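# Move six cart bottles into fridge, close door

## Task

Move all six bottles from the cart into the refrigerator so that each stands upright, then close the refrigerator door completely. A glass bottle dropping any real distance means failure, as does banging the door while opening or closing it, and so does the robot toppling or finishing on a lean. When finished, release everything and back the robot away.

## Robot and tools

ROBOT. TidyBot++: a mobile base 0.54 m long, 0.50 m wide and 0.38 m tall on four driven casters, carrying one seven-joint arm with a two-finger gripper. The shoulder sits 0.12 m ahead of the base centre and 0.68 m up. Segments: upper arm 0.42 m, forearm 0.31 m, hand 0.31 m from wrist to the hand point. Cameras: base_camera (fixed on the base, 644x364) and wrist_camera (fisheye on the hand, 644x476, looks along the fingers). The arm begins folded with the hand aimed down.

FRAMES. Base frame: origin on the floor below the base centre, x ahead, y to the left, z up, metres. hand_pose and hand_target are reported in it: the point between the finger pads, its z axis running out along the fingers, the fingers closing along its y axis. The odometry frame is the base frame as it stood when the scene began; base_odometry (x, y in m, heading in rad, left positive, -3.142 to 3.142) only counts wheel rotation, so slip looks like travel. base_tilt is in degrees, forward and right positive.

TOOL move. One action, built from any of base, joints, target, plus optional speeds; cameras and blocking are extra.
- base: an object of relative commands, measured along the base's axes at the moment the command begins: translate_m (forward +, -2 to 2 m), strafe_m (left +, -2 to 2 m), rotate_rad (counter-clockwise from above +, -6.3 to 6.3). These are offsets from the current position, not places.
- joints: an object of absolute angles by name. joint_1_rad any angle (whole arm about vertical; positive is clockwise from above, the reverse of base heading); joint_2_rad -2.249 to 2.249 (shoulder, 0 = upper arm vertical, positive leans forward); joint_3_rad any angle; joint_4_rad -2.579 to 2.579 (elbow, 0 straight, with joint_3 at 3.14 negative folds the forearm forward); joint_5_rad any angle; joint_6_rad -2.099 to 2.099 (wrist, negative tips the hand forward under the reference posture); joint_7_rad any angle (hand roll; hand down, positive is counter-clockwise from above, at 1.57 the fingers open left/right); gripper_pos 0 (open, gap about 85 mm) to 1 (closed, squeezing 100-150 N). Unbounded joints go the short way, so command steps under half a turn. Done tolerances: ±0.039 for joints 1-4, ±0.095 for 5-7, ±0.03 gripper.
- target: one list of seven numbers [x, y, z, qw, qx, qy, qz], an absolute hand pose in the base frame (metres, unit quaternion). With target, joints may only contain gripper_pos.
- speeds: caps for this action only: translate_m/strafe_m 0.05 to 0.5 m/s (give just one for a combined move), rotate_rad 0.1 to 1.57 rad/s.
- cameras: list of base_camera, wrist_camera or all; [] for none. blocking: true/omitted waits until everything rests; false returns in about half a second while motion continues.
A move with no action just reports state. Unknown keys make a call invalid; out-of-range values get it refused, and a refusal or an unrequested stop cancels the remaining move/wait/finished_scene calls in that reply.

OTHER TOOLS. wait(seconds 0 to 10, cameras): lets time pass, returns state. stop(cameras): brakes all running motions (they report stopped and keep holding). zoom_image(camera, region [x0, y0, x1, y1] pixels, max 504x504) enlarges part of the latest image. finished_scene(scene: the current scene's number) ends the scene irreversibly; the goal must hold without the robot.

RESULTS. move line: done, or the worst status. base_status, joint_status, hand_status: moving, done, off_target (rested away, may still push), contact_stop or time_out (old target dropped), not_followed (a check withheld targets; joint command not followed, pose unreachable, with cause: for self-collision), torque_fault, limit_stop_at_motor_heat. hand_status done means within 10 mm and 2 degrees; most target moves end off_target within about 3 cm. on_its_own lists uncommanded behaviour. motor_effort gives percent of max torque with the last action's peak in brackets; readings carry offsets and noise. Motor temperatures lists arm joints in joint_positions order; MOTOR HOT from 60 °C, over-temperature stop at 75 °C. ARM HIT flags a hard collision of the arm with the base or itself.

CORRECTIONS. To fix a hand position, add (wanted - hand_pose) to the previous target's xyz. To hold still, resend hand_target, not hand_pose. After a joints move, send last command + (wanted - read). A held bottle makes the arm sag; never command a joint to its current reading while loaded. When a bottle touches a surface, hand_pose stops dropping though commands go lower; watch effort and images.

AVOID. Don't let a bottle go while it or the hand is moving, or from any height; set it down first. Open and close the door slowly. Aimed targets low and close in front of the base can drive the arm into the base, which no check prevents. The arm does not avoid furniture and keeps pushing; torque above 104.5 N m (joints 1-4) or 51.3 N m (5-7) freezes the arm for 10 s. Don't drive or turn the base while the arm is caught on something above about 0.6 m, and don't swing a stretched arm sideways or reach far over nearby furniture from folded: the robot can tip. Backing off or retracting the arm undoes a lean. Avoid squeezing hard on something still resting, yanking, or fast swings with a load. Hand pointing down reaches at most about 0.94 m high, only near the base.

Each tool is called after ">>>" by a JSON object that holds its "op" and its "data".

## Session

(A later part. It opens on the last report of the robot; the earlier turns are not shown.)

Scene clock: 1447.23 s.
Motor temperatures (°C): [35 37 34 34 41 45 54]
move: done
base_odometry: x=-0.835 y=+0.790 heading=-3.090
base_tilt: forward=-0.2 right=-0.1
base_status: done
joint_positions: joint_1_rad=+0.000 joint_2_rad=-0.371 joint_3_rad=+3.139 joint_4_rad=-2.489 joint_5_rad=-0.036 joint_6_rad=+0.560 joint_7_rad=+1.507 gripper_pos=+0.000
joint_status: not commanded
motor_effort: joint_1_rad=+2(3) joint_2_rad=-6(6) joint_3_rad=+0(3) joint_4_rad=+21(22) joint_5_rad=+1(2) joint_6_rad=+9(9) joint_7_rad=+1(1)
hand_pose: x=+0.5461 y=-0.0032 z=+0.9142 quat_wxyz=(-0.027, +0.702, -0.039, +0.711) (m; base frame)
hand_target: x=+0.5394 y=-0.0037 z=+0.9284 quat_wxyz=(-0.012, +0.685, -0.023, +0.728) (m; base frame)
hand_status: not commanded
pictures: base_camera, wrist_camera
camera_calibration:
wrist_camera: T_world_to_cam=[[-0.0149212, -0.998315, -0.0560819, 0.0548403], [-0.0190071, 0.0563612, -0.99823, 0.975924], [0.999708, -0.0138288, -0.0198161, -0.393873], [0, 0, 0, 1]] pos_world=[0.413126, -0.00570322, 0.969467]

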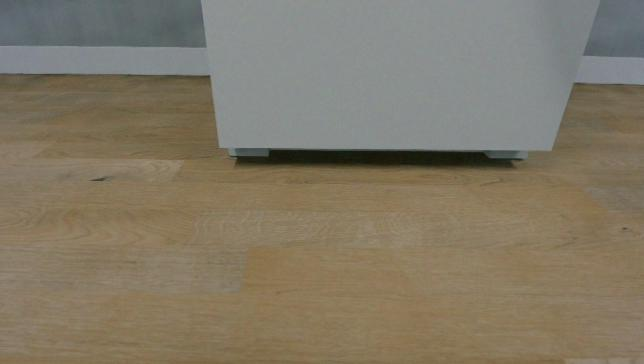

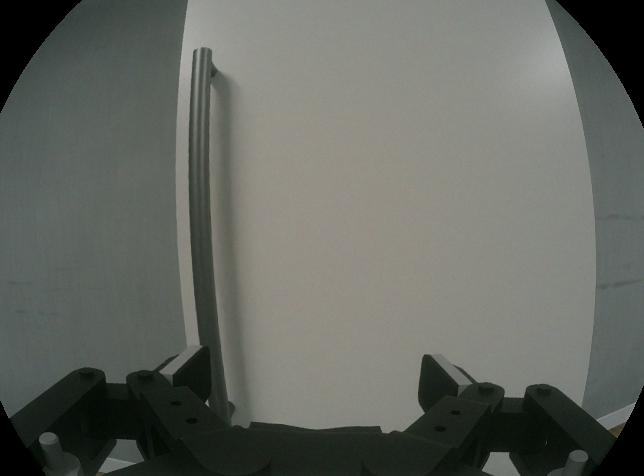

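>>> {"op": "move", "data": {"joints": {"joint_1_rad": 1.951, "joint_2_rad": 0.524, "joint_3_rad": 3.14, "joint_4_rad": -1.529, "joint_5_rad": -1.388, "joint_6_rad": -1.906, "joint_7_rad": 0.513}, "base": {"strafe_m": 0.57, "translate_m": 0.3, "rotate_rad": -0.015}, "speeds": {"strafe_m": 0.25}}}

Scene clock: 1654.43 s.
Motor temperatures (°C): [34 36 34 34 41 46 53]
move: done
base_odometry: x=-1.105 y=+0.205 heading=-3.105
base_tilt: forward=-0.3 right=+0.0
base_status: done
joint_positions: joint_1_rad=+1.935 joint_2_rad=+0.514 joint_3_rad=+3.139 joint_4_rad=-1.551 joint_5_rad=-1.326 joint_6_rad=-1.862 joint_7_rad=+0.557 gripper_pos=+0.000
joint_status: all done
motor_effort: joint_1_rad=+2(4) joint_2_rad=-29(30) joint_3_rad=-3(4) joint_4_rad=+14(22) joint_5_rad=-6(7) joint_6_rad=-5(9) joint_7_rad=+1(2)
hand_pose: x=+0.2590 y=-0.4494 z=+0.8786 quat_wxyz=(-0.683, +0.009, -0.730, +0.001) (m; base frame)
hand_target: x=+0.2502 y=-0.4544 z=+0.9010 quat_wxyz=(-0.708, +0.001, -0.707, +0.000) (m; base frame)
hand_status: not commanded
pictures: base_camera, wrist_camera
camera_calibration:
wrist_camera: T_world_to_cam=[[-0.0132841, 0.998586, -0.0514755, 0.496026], [0.0333336, 0.0518937, 0.998096, -0.809484], [0.999356, 0.011543, -0.0339758, -0.0898484], [0, 0, 0, 1]] pos_world=[0.123363, -0.45228, 0.830423]

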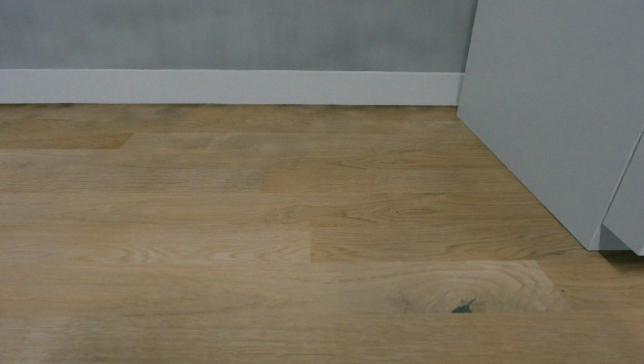

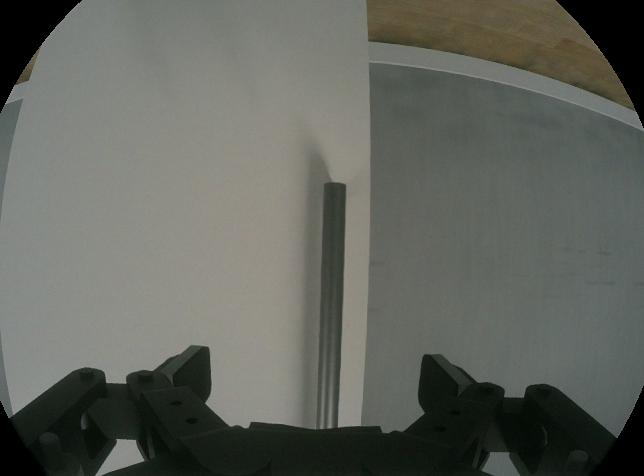

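>>> {"op": "move", "data": {"base": {"strafe_m": 0.016, "translate_m": 0.24}, "speeds": {"translate_m": 0.15}}}

Scene clock: 1687.93 s.
Motor temperatures (°C): [34 37 34 34 41 45 53]
move: done
base_odometry: x=-1.345 y=+0.180 heading=-3.105
base_tilt: forward=-0.2 right=+0.1
base_status: done
joint_positions: joint_1_rad=+1.945 joint_2_rad=+0.517 joint_3_rad=+3.139 joint_4_rad=-1.550 joint_5_rad=-1.328 joint_6_rad=-1.866 joint_7_rad=+0.556 gripper_pos=+0.000
joint_status: not commanded
motor_effort: joint_1_rad=+2(4) joint_2_rad=-30(30) joint_3_rad=-3(5) joint_4_rad=+13(14) joint_5_rad=-6(7) joint_6_rad=-5(6) joint_7_rad=+1(1)
hand_pose: x=+0.2546 y=-0.4507 z=+0.8791 quat_wxyz=(-0.685, +0.006, -0.729, +0.003) (m; base frame)
hand_target: x=+0.2502 y=-0.4544 z=+0.9010 quat_wxyz=(-0.708, +0.001, -0.707, +0.000) (m; base frame)
hand_status: not commanded
pictures: base_camera, wrist_camera
camera_calibration:
wrist_camera: T_world_to_cam=[[-0.00581203, 0.998738, -0.0498766, 0.494067], [0.0295417, 0.0500272, 0.998311, -0.809799], [0.999547, 0.00432877, -0.0297951, -0.0923485], [0, 0, 0, 1]] pos_world=[0.119101, -0.452532, 0.830322]

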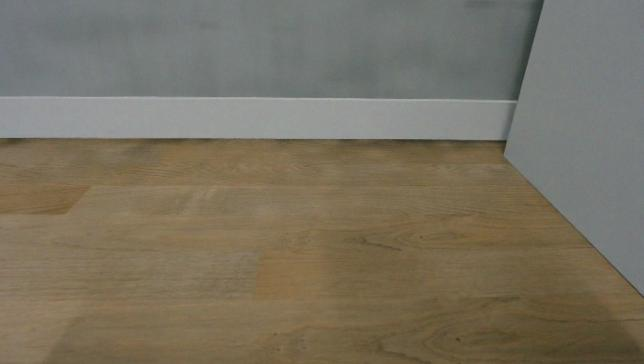

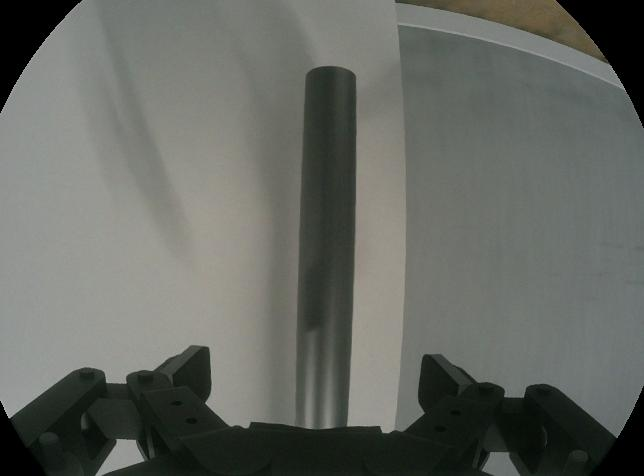

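>>> {"op": "move", "data": {"base": {"translate_m": 0.034}, "speeds": {"translate_m": 0.1}, "cameras": ["wrist_camera"]}}

>>> {"op": "move", "data": {"joints": {"gripper_pos": 0.6}, "cameras": ["wrist_camera"]}}

Scene clock: 1695.90 s.
Motor temperatures (°C): [34 37 34 34 41 45 53]
move: done
base_odometry: x=-1.379 y=+0.179 heading=-3.104
base_tilt: forward=-0.2 right=+0.1
base_status: done
joint_positions: joint_1_rad=+1.947 joint_2_rad=+0.517 joint_3_rad=+3.139 joint_4_rad=-1.550 joint_5_rad=-1.329 joint_6_rad=-1.867 joint_7_rad=+0.556 gripper_pos=+0.000
joint_status: not commanded
motor_effort: joint_1_rad=+2(5) joint_2_rad=-29(31) joint_3_rad=-3(5) joint_4_rad=+13(14) joint_5_rad=-6(7) joint_6_rad=-5(5) joint_7_rad=+1(1)
hand_pose: x=+0.2533 y=-0.4512 z=+0.8789 quat_wxyz=(-0.685, +0.005, -0.729, +0.004) (m; base frame)
hand_target: x=+0.2502 y=-0.4544 z=+0.9010 quat_wxyz=(-0.708, +0.001, -0.707, +0.000) (m; base frame)
hand_status: not commanded
pictures: wrist_camera
camera_calibration:
wrist_camera: T_world_to_cam=[[-0.00322857, 0.998779, -0.0492954, 0.493399], [0.0291542, 0.0493687, 0.998355, -0.8098], [0.99957, 0.00178609, -0.029278, -0.0926864], [0, 0, 0, 1]] pos_world=[0.117849, -0.452653, 0.830076]

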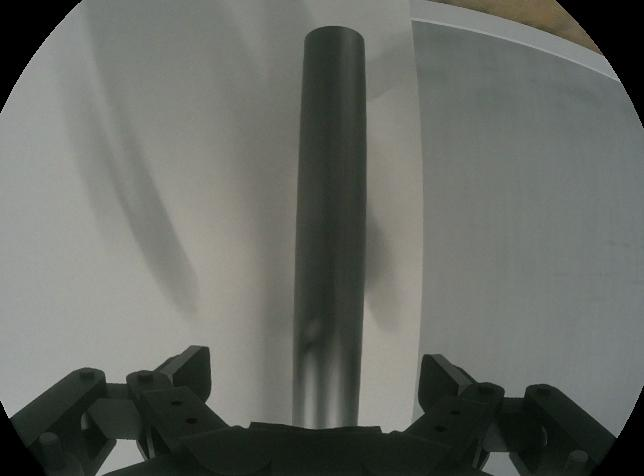

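Scene clock: 1696.77 s.
Motor temperatures (°C): [34 37 34 34 41 45 53]
move: done
base_odometry: x=-1.379 y=+0.179 heading=-3.104
base_tilt: forward=-0.2 right=+0.1
base_status: not commanded
joint_positions: joint_1_rad=+1.947 joint_2_rad=+0.517 joint_3_rad=+3.139 joint_4_rad=-1.550 joint_5_rad=-1.329 joint_6_rad=-1.867 joint_7_rad=+0.556 gripper_pos=+0.600
joint_status: all done
motor_effort: joint_1_rad=+2(2) joint_2_rad=-29(30) joint_3_rad=-3(4) joint_4_rad=+14(14) joint_5_rad=-6(7) joint_6_rad=-5(6) joint_7_rad=+1(1)
hand_pose: x=+0.2533 y=-0.4512 z=+0.8789 quat_wxyz=(-0.685, +0.005, -0.729, +0.004) (m; base frame)
hand_target: x=+0.2502 y=-0.4544 z=+0.9010 quat_wxyz=(-0.708, +0.001, -0.707, +0.000) (m; base frame)
hand_status: not commanded
pictures: wrist_camera
camera_calibration:
wrist_camera: T_world_to_cam=[[-0.00327895, 0.998779, -0.0492923, 0.493394], [0.0291202, 0.049367, 0.998356, -0.809803], [0.999571, 0.00183816, -0.0292465, -0.0926911], [0, 0, 0, 1]] pos_world=[0.117851, -0.452643, 0.830082]

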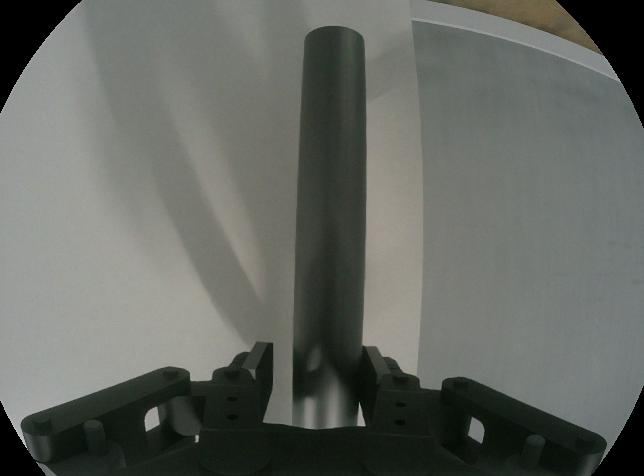

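>>> {"op": "move", "data": {"joints": {"gripper_pos": 0.82}, "cameras": ["wrist_camera"]}}

Scene clock: 1702.87 s.
Motor temperatures (°C): [34 37 34 34 41 45 53]
move: off_target
base_odometry: x=-1.378 y=+0.179 heading=-3.104
base_tilt: forward=-0.2 right=+0.0
base_status: not commanded
joint_positions: joint_1_rad=+1.947 joint_2_rad=+0.520 joint_3_rad=+3.139 joint_4_rad=-1.549 joint_5_rad=-1.328 joint_6_rad=-1.883 joint_7_rad=+0.556 gripper_pos=+0.751
joint_status: gripper_pos off_target (ended at +0.751, target +0.820)
motor_effort: joint_1_rad=+3(3) joint_2_rad=-31(31) joint_3_rad=-3(4) joint_4_rad=+15(18) joint_5_rad=-10(15) joint_6_rad=-4(7) joint_7_rad=+0(1)
hand_pose: x=+0.2531 y=-0.4472 z=+0.8806 quat_wxyz=(-0.688, +0.009, -0.726, -0.002) (m; base frame)
hand_target: x=+0.2502 y=-0.4544 z=+0.9010 quat_wxyz=(-0.708, +0.001, -0.707, +0.000) (m; base frame)
hand_status: not commanded
pictures: wrist_camera
camera_calibration:
wrist_camera: T_world_to_cam=[[-0.0172298, 0.998758, -0.0467526, 0.490745], [0.0202822, 0.047099, 0.998684, -0.810769], [0.999646, 0.0162589, -0.0210685, -0.093183], [0, 0, 0, 1]] pos_world=[0.11805, -0.450434, 0.830683]

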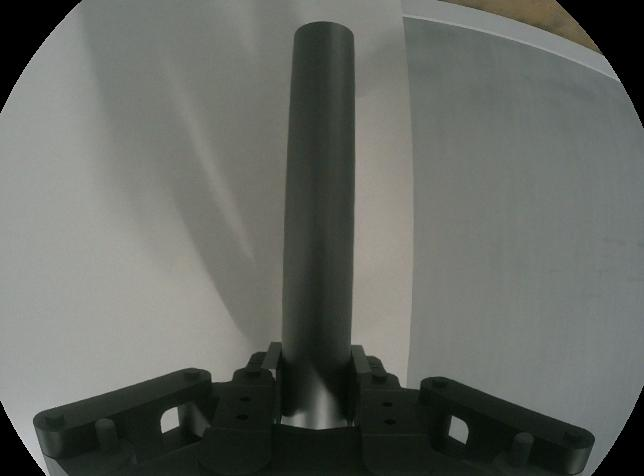

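>>> {"op": "move", "data": {"base": {"translate_m": -0.07, "strafe_m": -0.013}, "speeds": {"translate_m": 0.1}, "cameras": ["wrist_camera"]}}

Scene clock: 1717.97 s.
Motor temperatures (°C): [34 37 34 34 41 45 53]
move: done
base_odometry: x=-1.309 y=+0.195 heading=-3.104
base_tilt: forward=-0.2 right=+0.0
base_status: done
joint_positions: joint_1_rad=+1.918 joint_2_rad=+0.537 joint_3_rad=+3.127 joint_4_rad=-1.549 joint_5_rad=-1.342 joint_6_rad=-1.890 joint_7_rad=+0.556 gripper_pos=+0.753
joint_status: not commanded
motor_effort: joint_1_rad=+9(23) joint_2_rad=-33(34) joint_3_rad=+0(7) joint_4_rad=+16(18) joint_5_rad=-14(17) joint_6_rad=-4(17) joint_7_rad=-1(2)
hand_pose: x=+0.2688 y=-0.4446 z=+0.8812 quat_wxyz=(-0.698, +0.020, -0.716, -0.019) (m; base frame)
hand_target: x=+0.2502 y=-0.4544 z=+0.9010 quat_wxyz=(-0.708, +0.001, -0.707, +0.000) (m; base frame)
hand_status: not commanded
pictures: wrist_camera
camera_calibration:
wrist_camera: T_world_to_cam=[[-0.0545753, 0.997774, -0.0383333, 0.490646], [-0.00878307, 0.0379093, 0.999243, -0.808494], [0.998471, 0.0548707, 0.0066946, -0.115896], [0, 0, 0, 1]] pos_world=[0.135394, -0.452545, 0.827465]

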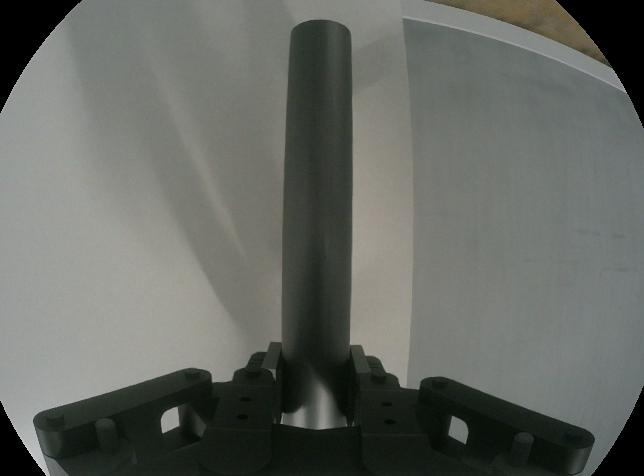

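>>> {"op": "move", "data": {"base": {"translate_m": -0.10, "strafe_m": -0.035}, "speeds": {"translate_m": 0.12}, "cameras": ["wrist_camera"]}}

>>> {"op": "move", "data": {"base": {"translate_m": -0.099, "strafe_m": -0.061}, "speeds": {"translate_m": 0.12}, "cameras": ["wrist_camera"]}}

Scene clock: 1731.53 s.
Motor temperatures (°C): [34 37 34 34 41 45 53]
move: done
base_odometry: x=-1.211 y=+0.233 heading=-3.105
base_tilt: forward=-0.3 right=+0.0
base_status: done
joint_positions: joint_1_rad=+1.911 joint_2_rad=+0.537 joint_3_rad=+3.120 joint_4_rad=-1.552 joint_5_rad=-1.331 joint_6_rad=-1.906 joint_7_rad=+0.556 gripper_pos=+0.754
joint_status: not commanded
motor_effort: joint_1_rad=+9(16) joint_2_rad=-31(33) joint_3_rad=+1(3) joint_4_rad=+17(20) joint_5_rad=-18(22) joint_6_rad=+0(6) joint_7_rad=-2(2)
hand_pose: x=+0.2735 y=-0.4359 z=+0.8813 quat_wxyz=(-0.699, +0.029, -0.714, -0.032) (m; base frame)
hand_target: x=+0.2502 y=-0.4544 z=+0.9010 quat_wxyz=(-0.708, +0.001, -0.707, +0.000) (m; base frame)
hand_status: not commanded
pictures: wrist_camera
camera_calibration:
wrist_camera: T_world_to_cam=[[-0.086452, 0.995748, -0.0318234, 0.484273], [-0.0135438, 0.0307654, 0.999435, -0.810883], [0.996164, 0.0868341, 0.0108265, -0.110177], [0, 0, 0, 1]] pos_world=[0.140638, -0.4477, 0.827029]

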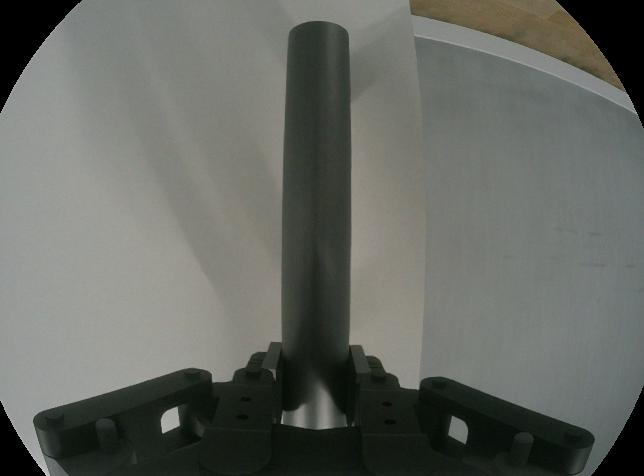

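Scene clock: 1733.07 s.
Motor temperatures (°C): [34 37 34 34 41 45 53]
move: done
base_odometry: x=-1.114 y=+0.298 heading=-3.105
base_tilt: forward=-0.3 right=+0.0
base_status: done
joint_positions: joint_1_rad=+1.914 joint_2_rad=+0.537 joint_3_rad=+3.117 joint_4_rad=-1.557 joint_5_rad=-1.310 joint_6_rad=-1.938 joint_7_rad=+0.556 gripper_pos=+0.754
joint_status: not commanded
motor_effort: joint_1_rad=+7(15) joint_2_rad=-29(31) joint_3_rad=+0(4) joint_4_rad=+17(21) joint_5_rad=-16(26) joint_6_rad=+3(5) joint_7_rad=-2(3)
hand_pose: x=+0.2724 y=-0.4233 z=+0.8814 quat_wxyz=(-0.699, +0.038, -0.712, -0.050) (m; base frame)
hand_target: x=+0.2502 y=-0.4544 z=+0.9010 quat_wxyz=(-0.708, +0.001, -0.707, +0.000) (m; base frame)
hand_status: not commanded
pictures: wrist_camera
camera_calibration:
wrist_camera: T_world_to_cam=[[-0.12408, 0.992058, -0.0205972, 0.470492], [-0.0175446, 0.018561, 0.999674, -0.81571], [0.992117, 0.1244, 0.0151022, -0.0969856], [0, 0, 0, 1]] pos_world=[0.140288, -0.43955, 0.826599]

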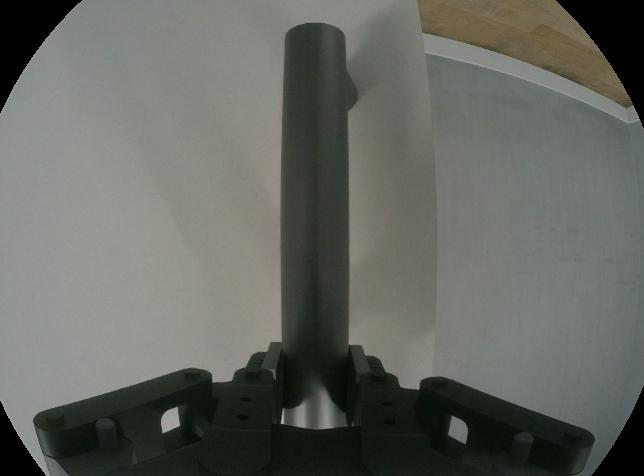

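>>> {"op": "move", "data": {"base": {"translate_m": -0.117, "strafe_m": -0.108}, "speeds": {"translate_m": 0.12}, "cameras": ["wrist_camera"]}}

>>> {"op": "move", "data": {"base": {"translate_m": -0.077, "strafe_m": -0.13}, "speeds": {"translate_m": 0.12}}}

Scene clock: 1773.27 s.
Motor temperatures (°C): [34 38 34 34 42 45 53]
move: done
base_odometry: x=-1.001 y=+0.410 heading=-3.105
base_tilt: forward=-0.2 right=+0.1
base_status: done
joint_positions: joint_1_rad=+1.930 joint_2_rad=+0.535 joint_3_rad=+3.123 joint_4_rad=-1.556 joint_5_rad=-1.297 joint_6_rad=-1.962 joint_7_rad=+0.556 gripper_pos=+0.757
joint_status: not commanded
motor_effort: joint_1_rad=+5(13) joint_2_rad=-29(31) joint_3_rad=-1(4) joint_4_rad=+17(21) joint_5_rad=-16(28) joint_6_rad=+3(10) joint_7_rad=-2(4)
hand_pose: x=+0.2630 y=-0.4183 z=+0.8822 quat_wxyz=(-0.698, +0.039, -0.713, -0.053) (m; base frame)
hand_target: x=+0.2502 y=-0.4544 z=+0.9010 quat_wxyz=(-0.708, +0.001, -0.707, +0.000) (m; base frame)
hand_status: not commanded
pictures: wrist_camera
camera_calibration:
wrist_camera: T_world_to_cam=[[-0.128568, 0.991564, -0.0164575, 0.46171], [-0.0154175, 0.0145948, 0.999775, -0.819037], [0.991581, 0.128793, 0.0134111, -0.0847806], [0, 0, 0, 1]] pos_world=[0.1308, -0.434943, 0.827588]

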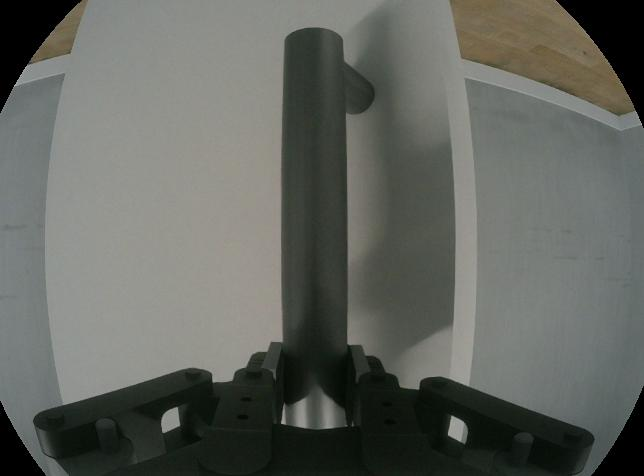

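Scene clock: 1775.10 s.
Motor temperatures (°C): [34 38 34 34 42 45 53]
move: done
base_odometry: x=-0.928 y=+0.543 heading=-3.106
base_tilt: forward=-0.2 right=+0.0
base_status: done
joint_positions: joint_1_rad=+1.957 joint_2_rad=+0.531 joint_3_rad=+3.134 joint_4_rad=-1.551 joint_5_rad=-1.293 joint_6_rad=-1.973 joint_7_rad=+0.556 gripper_pos=+0.760
joint_status: not commanded
motor_effort: joint_1_rad=-1(9) joint_2_rad=-29(30) joint_3_rad=-4(5) joint_4_rad=+15(20) joint_5_rad=-15(26) joint_6_rad=+4(11) joint_7_rad=-2(4)
hand_pose: x=+0.2479 y=-0.4206 z=+0.8832 quat_wxyz=(-0.697, +0.030, -0.715, -0.042) (m; base frame)
hand_target: x=+0.2502 y=-0.4544 z=+0.9010 quat_wxyz=(-0.708, +0.001, -0.707, +0.000) (m; base frame)
hand_status: not commanded
pictures: base_camera, wrist_camera
camera_calibration:
wrist_camera: T_world_to_cam=[[-0.10272, 0.994527, -0.019115, 0.459248], [-0.00971544, 0.0182127, 0.999787, -0.820131], [0.994663, 0.102884, 0.00779146, -0.0762425], [0, 0, 0, 1]] pos_world=[0.115042, -0.433954, 0.829329]

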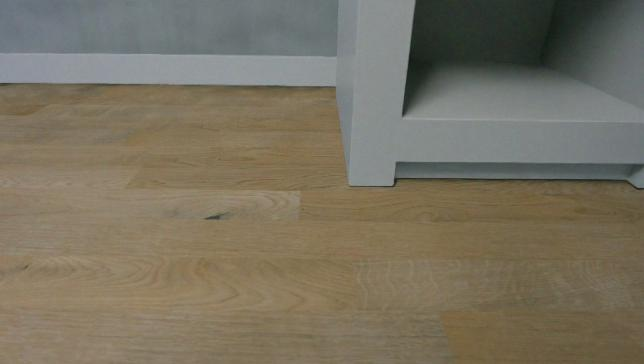

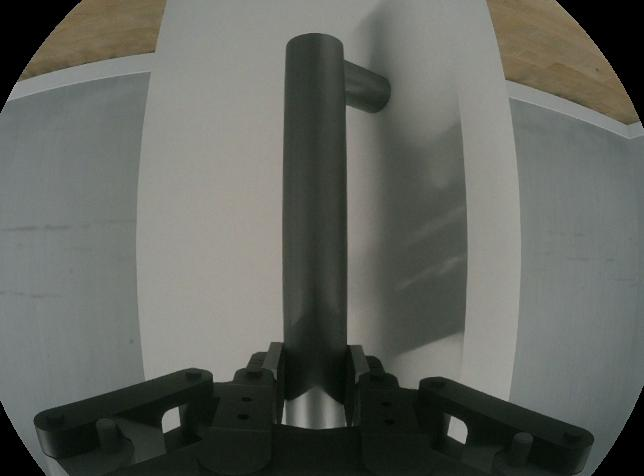

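>>> {"op": "move", "data": {"base": {"translate_m": -0.041, "strafe_m": -0.146}, "speeds": {"translate_m": 0.12}}}

Scene clock: 1787.93 s.
Motor temperatures (°C): [34 38 34 34 42 45 53]
move: done
base_odometry: x=-0.892 y=+0.690 heading=-3.106
base_tilt: forward=-0.3 right=+0.1
base_status: done
joint_positions: joint_1_rad=+1.975 joint_2_rad=+0.533 joint_3_rad=+3.147 joint_4_rad=-1.542 joint_5_rad=-1.308 joint_6_rad=-1.968 joint_7_rad=+0.556 gripper_pos=+0.765
joint_status: not commanded
motor_effort: joint_1_rad=-4(6) joint_2_rad=-30(32) joint_3_rad=-6(7) joint_4_rad=+13(19) joint_5_rad=-14(24) joint_6_rad=+3(10) joint_7_rad=-1(3)
hand_pose: x=+0.2364 y=-0.4300 z=+0.8846 quat_wxyz=(-0.697, +0.019, -0.716, -0.025) (m; base frame)
hand_target: x=+0.2502 y=-0.4544 z=+0.9010 quat_wxyz=(-0.708, +0.001, -0.707, +0.000) (m; base frame)
hand_status: not commanded
pictures: base_camera, wrist_camera
camera_calibration:
wrist_camera: T_world_to_cam=[[-0.0627414, 0.997606, -0.0290865, 0.468104], [-0.00818392, 0.0286287, 0.999557, -0.81718], [0.997996, 0.0629517, 0.00636812, -0.0805548], [0, 0, 0, 1]] pos_world=[0.103075, -0.438518, 0.830947]

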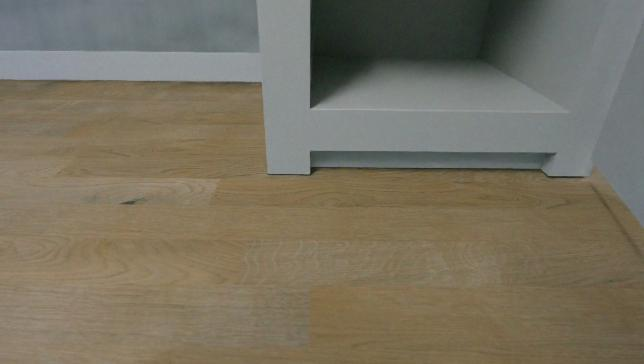

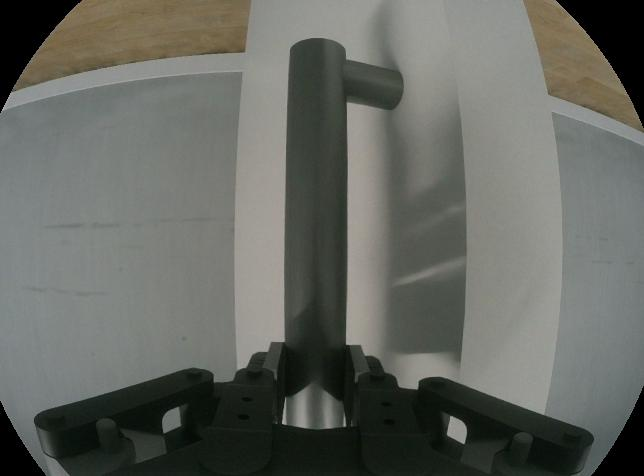

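>>> {"op": "move", "data": {"base": {"translate_m": -0.006, "strafe_m": -0.10}, "speeds": {"strafe_m": 0.1}}}

Scene clock: 1806.73 s.
Motor temperatures (°C): [34 38 34 34 42 45 53]
move: done
base_odometry: x=-0.890 y=+0.791 heading=-3.106
base_tilt: forward=-0.2 right=+0.0
base_status: done
joint_positions: joint_1_rad=+1.973 joint_2_rad=+0.534 joint_3_rad=+3.148 joint_4_rad=-1.538 joint_5_rad=-1.322 joint_6_rad=-1.952 joint_7_rad=+0.556 gripper_pos=+0.765
joint_status: not commanded
motor_effort: joint_1_rad=-1(6) joint_2_rad=-30(33) joint_3_rad=-3(8) joint_4_rad=+13(18) joint_5_rad=-11(21) joint_6_rad=+1(7) joint_7_rad=-1(2)
hand_pose: x=+0.2371 y=-0.4371 z=+0.8854 quat_wxyz=(-0.698, +0.015, -0.715, -0.015) (m; base frame)
hand_target: x=+0.2502 y=-0.4544 z=+0.9010 quat_wxyz=(-0.708, +0.001, -0.707, +0.000) (m; base frame)
hand_status: not commanded
pictures: base_camera, wrist_camera
camera_calibration:
wrist_camera: T_world_to_cam=[[-0.0435643, 0.998372, -0.0368165, 0.477899], [-0.00994631, 0.0364162, 0.999287, -0.813725], [0.999001, 0.0438995, 0.00834367, -0.0911463], [0, 0, 0, 1]] pos_world=[0.103781, -0.443487, 0.8315]

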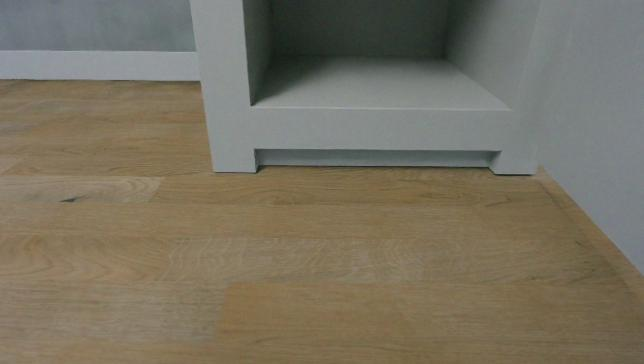

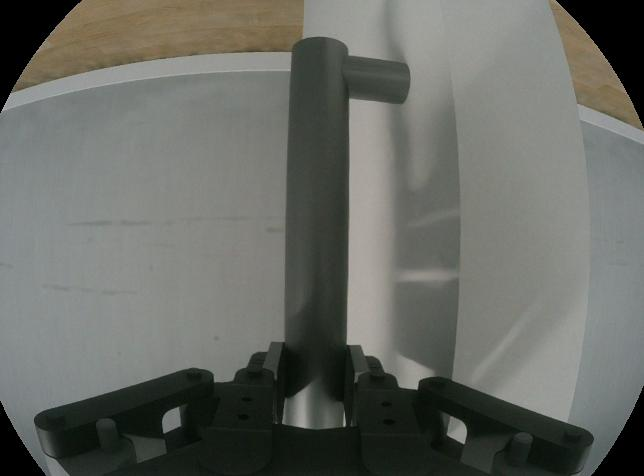

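>>> {"op": "move", "data": {"base": {"strafe_m": -0.033}, "joints": {"joint_1_rad": 1.986, "joint_2_rad": 0.471, "joint_3_rad": 3.14, "joint_4_rad": -1.618, "joint_5_rad": -1.354, "joint_6_rad": -1.927, "joint_7_rad": 0.558}, "cameras": []}}

>>> {"op": "move", "data": {"base": {"strafe_m": -0.033}, "joints": {"joint_1_rad": 2.021, "joint_2_rad": 0.417, "joint_3_rad": 3.14, "joint_4_rad": -1.708, "joint_5_rad": -1.32, "joint_6_rad": -1.947, "joint_7_rad": 0.603}, "cameras": []}}

>>> {"op": "move", "data": {"base": {"strafe_m": -0.033}, "joints": {"joint_1_rad": 2.056, "joint_2_rad": 0.364, "joint_3_rad": 3.14, "joint_4_rad": -1.797, "joint_5_rad": -1.286, "joint_6_rad": -1.968, "joint_7_rad": 0.648}}}

Scene clock: 1862.70 s.
Motor temperatures (°C): [34 38 34 34 42 45 53]
move: off_target
base_odometry: x=-0.891 y=+0.824 heading=-3.107
base_tilt: forward=-0.2 right=+0.1
base_status: done
joint_positions: joint_1_rad=+1.982 joint_2_rad=+0.515 joint_3_rad=+3.148 joint_4_rad=-1.589 joint_5_rad=-1.315 joint_6_rad=-1.960 joint_7_rad=+0.567 gripper_pos=+0.775
joint_status: joint_2_rad off_target (ended at +0.515, target +0.471); the others done
motor_effort: joint_1_rad=-1(3) joint_2_rad=-31(32) joint_3_rad=-4(6) joint_4_rad=+10(16) joint_5_rad=-17(18) joint_6_rad=+1(4) joint_7_rad=-6(6)
hand_pose: x=+0.2381 y=-0.4237 z=+0.8852 quat_wxyz=(-0.703, +0.009, -0.711, -0.023) (m; base frame)
hand_target: x=+0.2445 y=-0.4251 z=+0.9008 quat_wxyz=(-0.707, +0.000, -0.708, +0.000) (m; base frame)
hand_status: not commanded
pictures: none
No camera images: "cameras" was empty.

Scene clock: 1863.70 s.
Motor temperatures (°C): [34 38 34 34 42 45 53]
move: off_target
base_odometry: x=-0.892 y=+0.857 heading=-3.107
base_tilt: forward=-0.3 right=+0.0
base_status: done
joint_positions: joint_1_rad=+2.005 joint_2_rad=+0.466 joint_3_rad=+3.147 joint_4_rad=-1.677 joint_5_rad=-1.284 joint_6_rad=-1.973 joint_7_rad=+0.610 gripper_pos=+0.776
joint_status: joint_2_rad off_target (ended at +0.466, target +0.417); the others done
motor_effort: joint_1_rad=+1(3) joint_2_rad=-30(32) joint_3_rad=-3(5) joint_4_rad=+10(12) joint_5_rad=-18(20) joint_6_rad=-1(4) joint_7_rad=-7(8)
hand_pose: x=+0.2387 y=-0.3955 z=+0.8847 quat_wxyz=(-0.703, +0.009, -0.710, -0.026) (m; base frame)
hand_target: x=+0.2412 y=-0.3949 z=+0.9006 quat_wxyz=(-0.706, +0.000, -0.708, +0.000) (m; base frame)
hand_status: not commanded
pictures: none
No camera images: "cameras" was empty.

Scene clock: 1864.70 s.
Motor temperatures (°C): [34 38 34 34 42 45 53]
move: off_target
base_odometry: x=-0.892 y=+0.890 heading=-3.108
base_tilt: forward=-0.3 right=+0.1
base_status: done
joint_positions: joint_1_rad=+2.033 joint_2_rad=+0.414 joint_3_rad=+3.144 joint_4_rad=-1.765 joint_5_rad=-1.246 joint_6_rad=-1.984 joint_7_rad=+0.655 gripper_pos=+0.777
joint_status: joint_2_rad off_target (ended at +0.414, target +0.364); the others done
motor_effort: joint_1_rad=+3(4) joint_2_rad=-28(30) joint_3_rad=-3(3) joint_4_rad=+9(11) joint_5_rad=-19(21) joint_6_rad=-2(3) joint_7_rad=-7(8)
hand_pose: x=+0.2393 y=-0.3657 z=+0.8842 quat_wxyz=(-0.703, +0.011, -0.711, -0.028) (m; base frame)
hand_target: x=+0.2399 y=-0.3642 z=+0.9005 quat_wxyz=(-0.707, +0.000, -0.707, +0.000) (m; base frame)
hand_status: not commanded
pictures: base_camera, wrist_camera
camera_calibration:
wrist_camera: T_world_to_cam=[[-0.0542215, 0.998447, -0.0127995, 0.388037], [-0.021676, 0.0116384, 0.999697, -0.821717], [0.998294, 0.0544825, 0.0210113, -0.103558], [0, 0, 0, 1]] pos_world=[0.10661, -0.372228, 0.828611]

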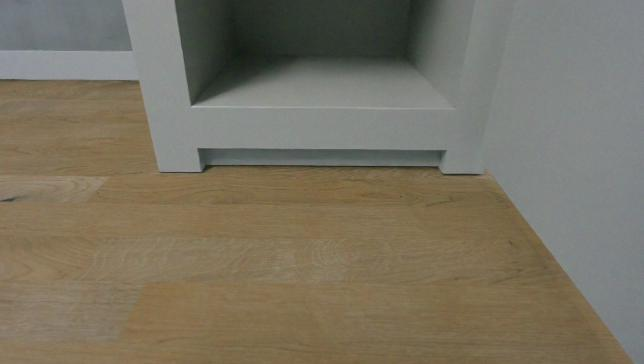

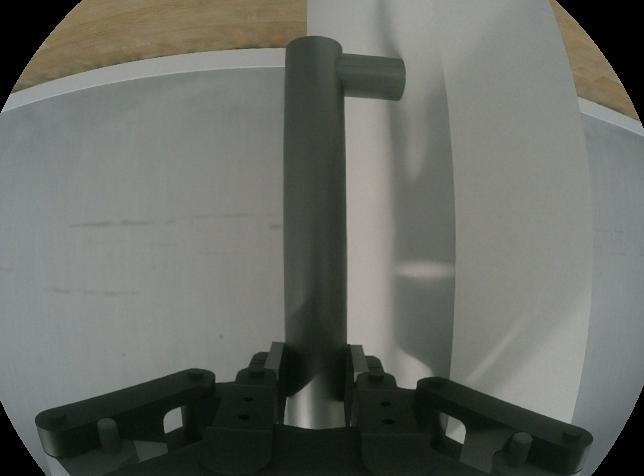

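>>> {"op": "move", "data": {"joints": {"gripper_pos": 0.3}}}

Scene clock: 1915.57 s.
Motor temperatures (°C): [34 39 34 34 42 45 53]
move: done
base_odometry: x=-0.892 y=+0.890 heading=-3.108
base_tilt: forward=-0.2 right=+0.1
base_status: not commanded
joint_positions: joint_1_rad=+2.063 joint_2_rad=+0.393 joint_3_rad=+3.148 joint_4_rad=-1.789 joint_5_rad=-1.271 joint_6_rad=-1.961 joint_7_rad=+0.654 gripper_pos=+0.300
joint_status: all done
motor_effort: joint_1_rad=+0(10) joint_2_rad=-26(32) joint_3_rad=-5(7) joint_4_rad=+10(11) joint_5_rad=-3(22) joint_6_rad=-8(14) joint_7_rad=+1(7)
hand_pose: x=+0.2316 y=-0.3719 z=+0.8880 quat_wxyz=(-0.705, -0.011, -0.710, -0.003) (m; base frame)
hand_target: x=+0.2399 y=-0.3642 z=+0.9005 quat_wxyz=(-0.707, +0.000, -0.707, +0.000) (m; base frame)
hand_status: not commanded
pictures: base_camera, wrist_camera
camera_calibration:
wrist_camera: T_world_to_cam=[[0.0110621, 0.999786, -0.0174948, 0.383392], [-0.0249653, 0.0177665, 0.99953, -0.82244], [0.999627, -0.0106201, 0.0251565, -0.123866], [0, 0, 0, 1]] pos_world=[0.0990466, -0.370013, 0.831877]

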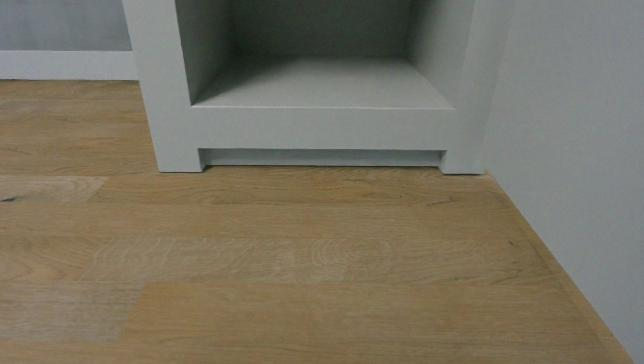

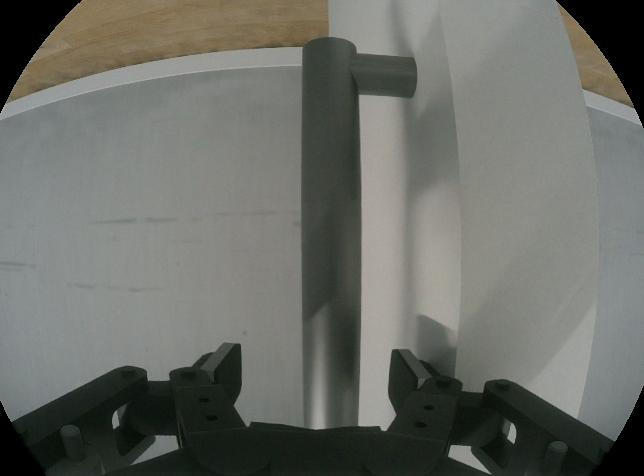

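>>> {"op": "move", "data": {"cameras": ["all"]}}

Scene clock: 1965.17 s.
Motor temperatures (°C): [34 39 34 34 42 45 53]
base_odometry: x=-0.892 y=+0.890 heading=-3.108
base_tilt: forward=-0.4 right=+0.1
base_status: not commanded
joint_positions: joint_1_rad=+2.063 joint_2_rad=+0.393 joint_3_rad=+3.148 joint_4_rad=-1.789 joint_5_rad=-1.271 joint_6_rad=-1.961 joint_7_rad=+0.654 gripper_pos=+0.300
joint_status: all done
motor_effort: joint_1_rad=-1(10) joint_2_rad=-26(32) joint_3_rad=-5(7) joint_4_rad=+10(11) joint_5_rad=-3(22) joint_6_rad=-9(14) joint_7_rad=+1(7)
hand_pose: x=+0.2316 y=-0.3719 z=+0.8880 quat_wxyz=(-0.705, -0.011, -0.710, -0.003) (m; base frame)
hand_target: x=+0.2399 y=-0.3642 z=+0.9005 quat_wxyz=(-0.707, +0.000, -0.707, +0.000) (m; base frame)
hand_status: not commanded
pictures: base_camera, wrist_camera
camera_calibration:
wrist_camera: T_world_to_cam=[[0.0110621, 0.999786, -0.0174948, 0.383392], [-0.0249653, 0.0177665, 0.99953, -0.82244], [0.999627, -0.0106201, 0.0251565, -0.123866], [0, 0, 0, 1]] pos_world=[0.0990466, -0.370013, 0.831877]

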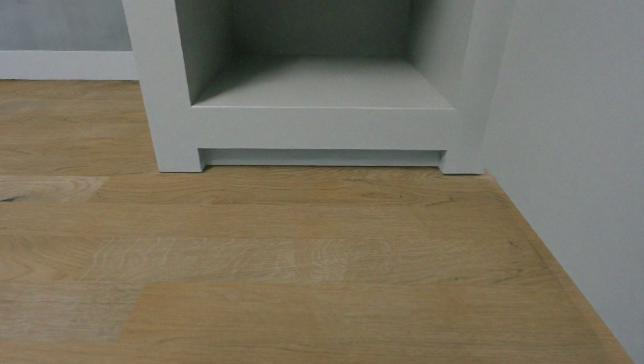

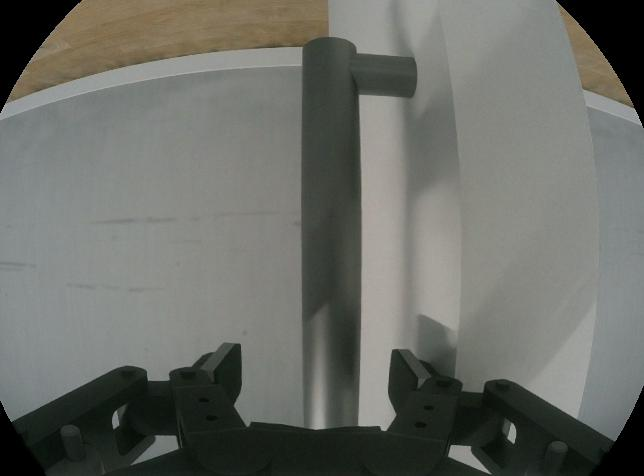

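>>> {"op": "move", "data": {"joints": {"joint_1_rad": 2.22}, "cameras": ["all"]}}

>>> {"op": "zoom_image", "data": {"camera": "wrist_camera", "region": [140, 200, 504, 476]}}

Scene clock: 1986.50 s.
Motor temperatures (°C): [34 39 34 34 42 45 53]
move: done
base_odometry: x=-0.892 y=+0.890 heading=-3.108
base_tilt: forward=-0.2 right=+0.0
base_status: not commanded
joint_positions: joint_1_rad=+2.209 joint_2_rad=+0.391 joint_3_rad=+3.144 joint_4_rad=-1.789 joint_5_rad=-1.271 joint_6_rad=-1.961 joint_7_rad=+0.654 gripper_pos=+0.300
joint_status: all done
motor_effort: joint_1_rad=+2(3) joint_2_rad=-24(26) joint_3_rad=-3(5) joint_4_rad=+12(13) joint_5_rad=-5(6) joint_6_rad=-5(8) joint_7_rad=+1(1)
hand_pose: x=+0.1777 y=-0.3836 z=+0.8889 quat_wxyz=(-0.703, -0.060, -0.707, +0.048) (m; base frame)
hand_target: x=+0.1789 y=-0.3791 z=+0.9005 quat_wxyz=(-0.705, -0.058, -0.705, +0.058) (m; base frame)
hand_status: not commanded
pictures: base_camera, wrist_camera
camera_calibration:
wrist_camera: T_world_to_cam=[[0.152785, 0.988063, -0.0197237, 0.368008], [-0.0224247, 0.023419, 0.999474, -0.822722], [0.988005, -0.152262, 0.0257351, -0.122899], [0, 0, 0, 1]] pos_world=[0.0467494, -0.36306, 0.832711]

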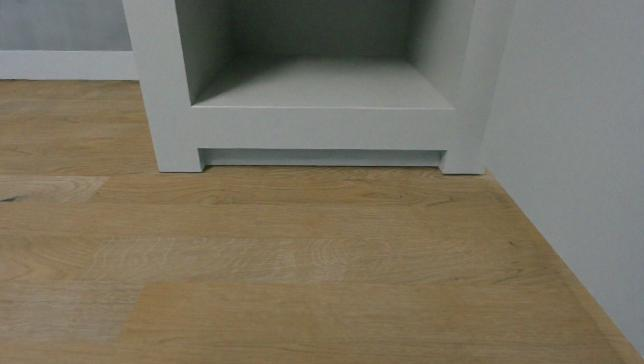

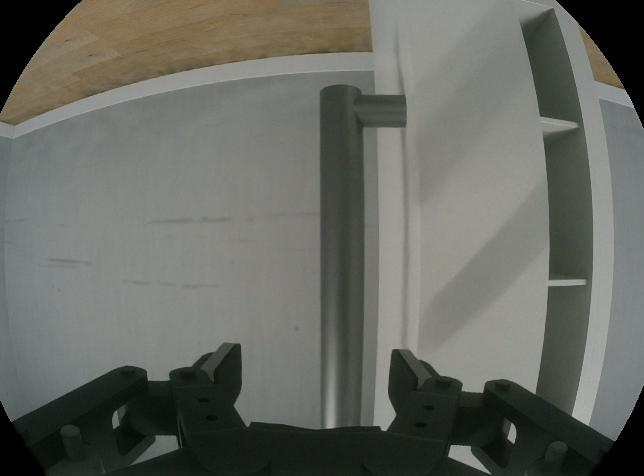

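Scaled by 1.385.

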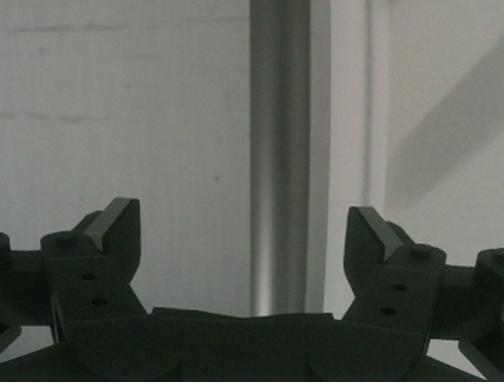

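>>> {"op": "move", "data": {"joints": {"joint_1_rad": 2.5}, "cameras": ["all"]}}

Scene clock: 1993.03 s.
Motor temperatures (°C): [34 39 34 34 42 45 53]
move: done
base_odometry: x=-0.892 y=+0.890 heading=-3.108
base_tilt: forward=-0.3 right=+0.0
base_status: not commanded
joint_positions: joint_1_rad=+2.486 joint_2_rad=+0.391 joint_3_rad=+3.144 joint_4_rad=-1.789 joint_5_rad=-1.271 joint_6_rad=-1.961 joint_7_rad=+0.654 gripper_pos=+0.300
joint_status: all done
motor_effort: joint_1_rad=+2(4) joint_2_rad=-24(25) joint_3_rad=-3(4) joint_4_rad=+11(12) joint_5_rad=-5(6) joint_6_rad=-5(6) joint_7_rad=+1(1)
hand_pose: x=+0.0706 y=-0.3851 z=+0.8890 quat_wxyz=(-0.690, -0.157, -0.692, +0.144) (m; base frame)
hand_target: x=+0.0718 y=-0.3809 z=+0.9005 quat_wxyz=(-0.690, -0.155, -0.690, +0.156) (m; base frame)
hand_status: not commanded
pictures: base_camera, wrist_camera
camera_calibration:
wrist_camera: T_world_to_cam=[[0.416989, 0.908697, -0.0197705, 0.3366], [-0.0151177, 0.0286828, 0.999474, -0.823592], [0.908786, -0.416471, 0.0256978, -0.113446], [0, 0, 0, 1]] pos_world=[-0.0497108, -0.329491, 0.832729]

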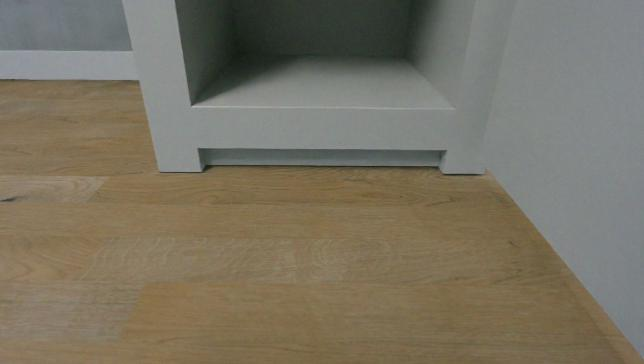

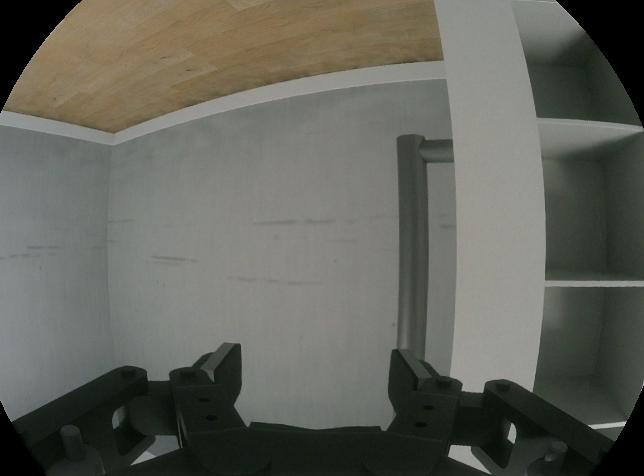

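>>> {"op": "move", "data": {"joints": {"joint_1_rad": 2.9, "joint_2_rad": -0.2, "joint_3_rad": 3.14, "joint_4_rad": -0.9, "joint_5_rad": 0.0, "joint_6_rad": -1.5, "joint_7_rad": 1.55, "gripper_pos": 0.0}, "cameras": ["all"]}}

Scene clock: 2047.87 s.
Motor temperatures (°C): [34 39 34 34 41 45 53]
move: done
base_odometry: x=-0.892 y=+0.890 heading=-3.108
base_tilt: forward=-0.2 right=+0.1
base_status: not commanded
joint_positions: joint_1_rad=+2.882 joint_2_rad=-0.192 joint_3_rad=+3.144 joint_4_rad=-0.917 joint_5_rad=-0.062 joint_6_rad=-1.543 joint_7_rad=+1.506 gripper_pos=+0.000
joint_status: all done
motor_effort: joint_1_rad=+2(4) joint_2_rad=-8(25) joint_3_rad=+0(3) joint_4_rad=+17(18) joint_5_rad=+0(7) joint_6_rad=+6(7) joint_7_rad=+1(3)
hand_pose: x=-0.2300 y=-0.1131 z=+1.1308 quat_wxyz=(+0.413, +0.099, -0.900, +0.096) (m; base frame)
hand_target: x=-0.2403 y=-0.0907 z=+1.1514 quat_wxyz=(+0.450, +0.099, -0.886, +0.060) (m; base frame)
hand_status: not commanded
pictures: base_camera, wrist_camera
camera_calibration:
wrist_camera: T_world_to_cam=[[-0.282021, 0.957312, -0.0633871, 0.113633], [0.652448, 0.14293, -0.744233, 1.06063], [-0.703403, -0.251246, -0.664905, 0.695645], [0, 0, 0, 1]] pos_world=[-0.170641, -0.085601, 1.2591]

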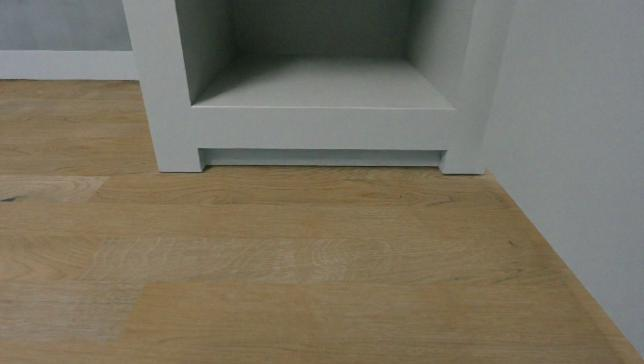

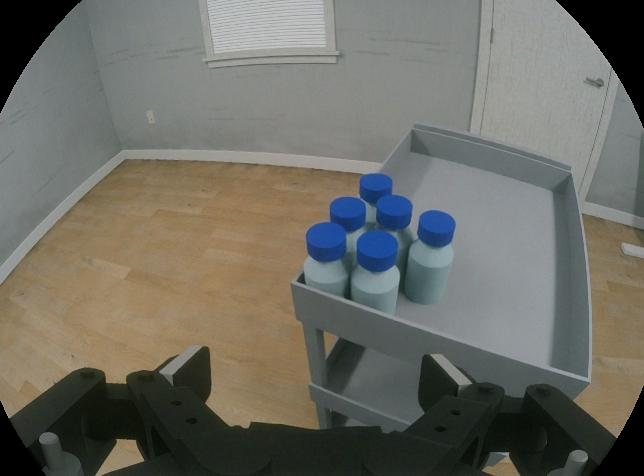

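>>> {"op": "zoom_image", "data": {"camera": "wrist_camera", "region": [280, 150, 480, 330]}}

Scaled by 2.520.

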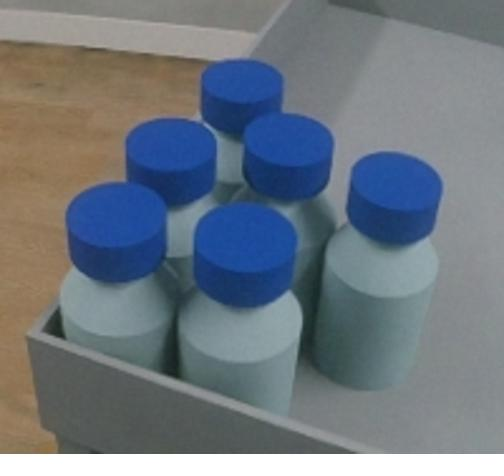

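>>> {"op": "move", "data": {"joints": {"joint_1_rad": -1.9}, "cameras": []}}

>>> {"op": "move", "data": {"joints": {"joint_1_rad": 0.0, "joint_2_rad": -0.3, "joint_3_rad": 3.14, "joint_4_rad": -1.5, "joint_5_rad": 0.0, "joint_6_rad": -0.65, "joint_7_rad": 1.55}, "cameras": ["all"]}}

Scene clock: 2115.07 s.
Motor temperatures (°C): [34 38 34 34 41 45 53]
move: done
base_odometry: x=-0.892 y=+0.890 heading=-3.108
base_tilt: forward=-0.3 right=+0.0
base_status: not commanded
joint_positions: joint_1_rad=+4.365 joint_2_rad=-0.192 joint_3_rad=+3.144 joint_4_rad=-0.917 joint_5_rad=-0.056 joint_6_rad=-1.540 joint_7_rad=+1.507 gripper_pos=+0.000
joint_status: all done
motor_effort: joint_1_rad=+2(4) joint_2_rad=-8(9) joint_3_rad=+0(1) joint_4_rad=+16(17) joint_5_rad=+1(2) joint_6_rad=+6(7) joint_7_rad=+1(1)
hand_pose: x=-0.0228 y=+0.3390 z=+1.1315 quat_wxyz=(+0.369, -0.535, -0.730, -0.211) (m; base frame)
hand_target: x=-0.0028 y=+0.3500 z=+1.1514 quat_wxyz=(+0.372, -0.525, -0.720, -0.260) (m; base frame)
hand_status: not commanded
pictures: none
No camera images: "cameras" was empty.

Scene clock: 2118.10 s.
Motor temperatures (°C): [34 38 34 34 41 45 53]
move: done
base_odometry: x=-0.892 y=+0.890 heading=-3.108
base_tilt: forward=-0.2 right=+0.0
base_status: not commanded
joint_positions: joint_1_rad=+6.266 joint_2_rad=-0.275 joint_3_rad=+3.144 joint_4_rad=-1.488 joint_5_rad=-0.054 joint_6_rad=-0.694 joint_7_rad=+1.507 gripper_pos=+0.000
joint_status: all done
motor_effort: joint_1_rad=+2(4) joint_2_rad=-10(12) joint_3_rad=+1(2) joint_4_rad=+21(23) joint_5_rad=+1(2) joint_6_rad=+8(9) joint_7_rad=+1(2)
hand_pose: x=+0.5927 y=+0.0191 z=+1.0944 quat_wxyz=(+0.049, -0.815, +0.027, -0.577) (m; base frame)
hand_target: x=+0.5869 y=+0.0023 z=+1.1119 quat_wxyz=(+0.007, -0.799, +0.008, -0.602) (m; base frame)
hand_status: not commanded
pictures: base_camera, wrist_camera
camera_calibration:
wrist_camera: T_world_to_cam=[[0.0259672, -0.996733, -0.0764758, 0.0859382], [-0.362309, 0.0619165, -0.929999, 1.28417], [0.931696, 0.0518574, -0.359518, -0.0258136], [0, 0, 0, 1]] pos_world=[0.487086, 0.00748468, 1.19157]

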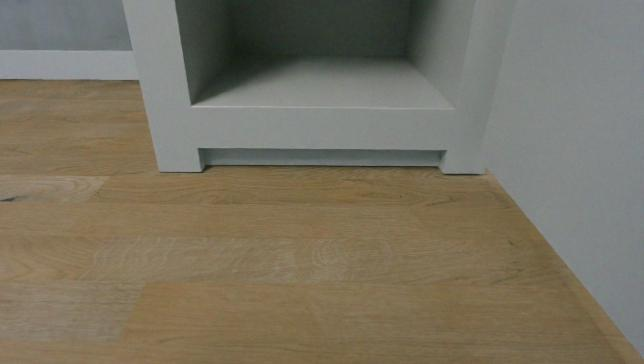

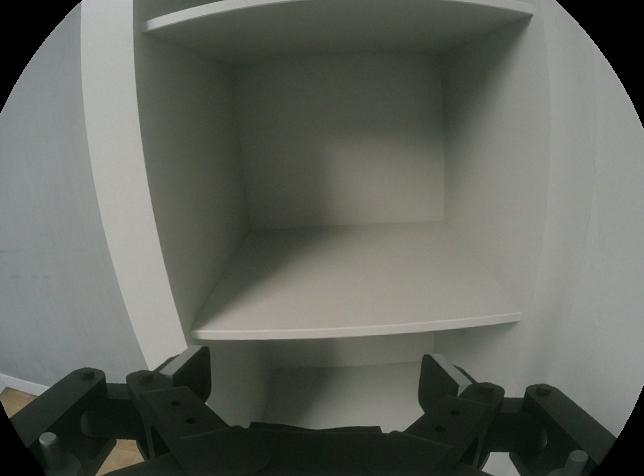

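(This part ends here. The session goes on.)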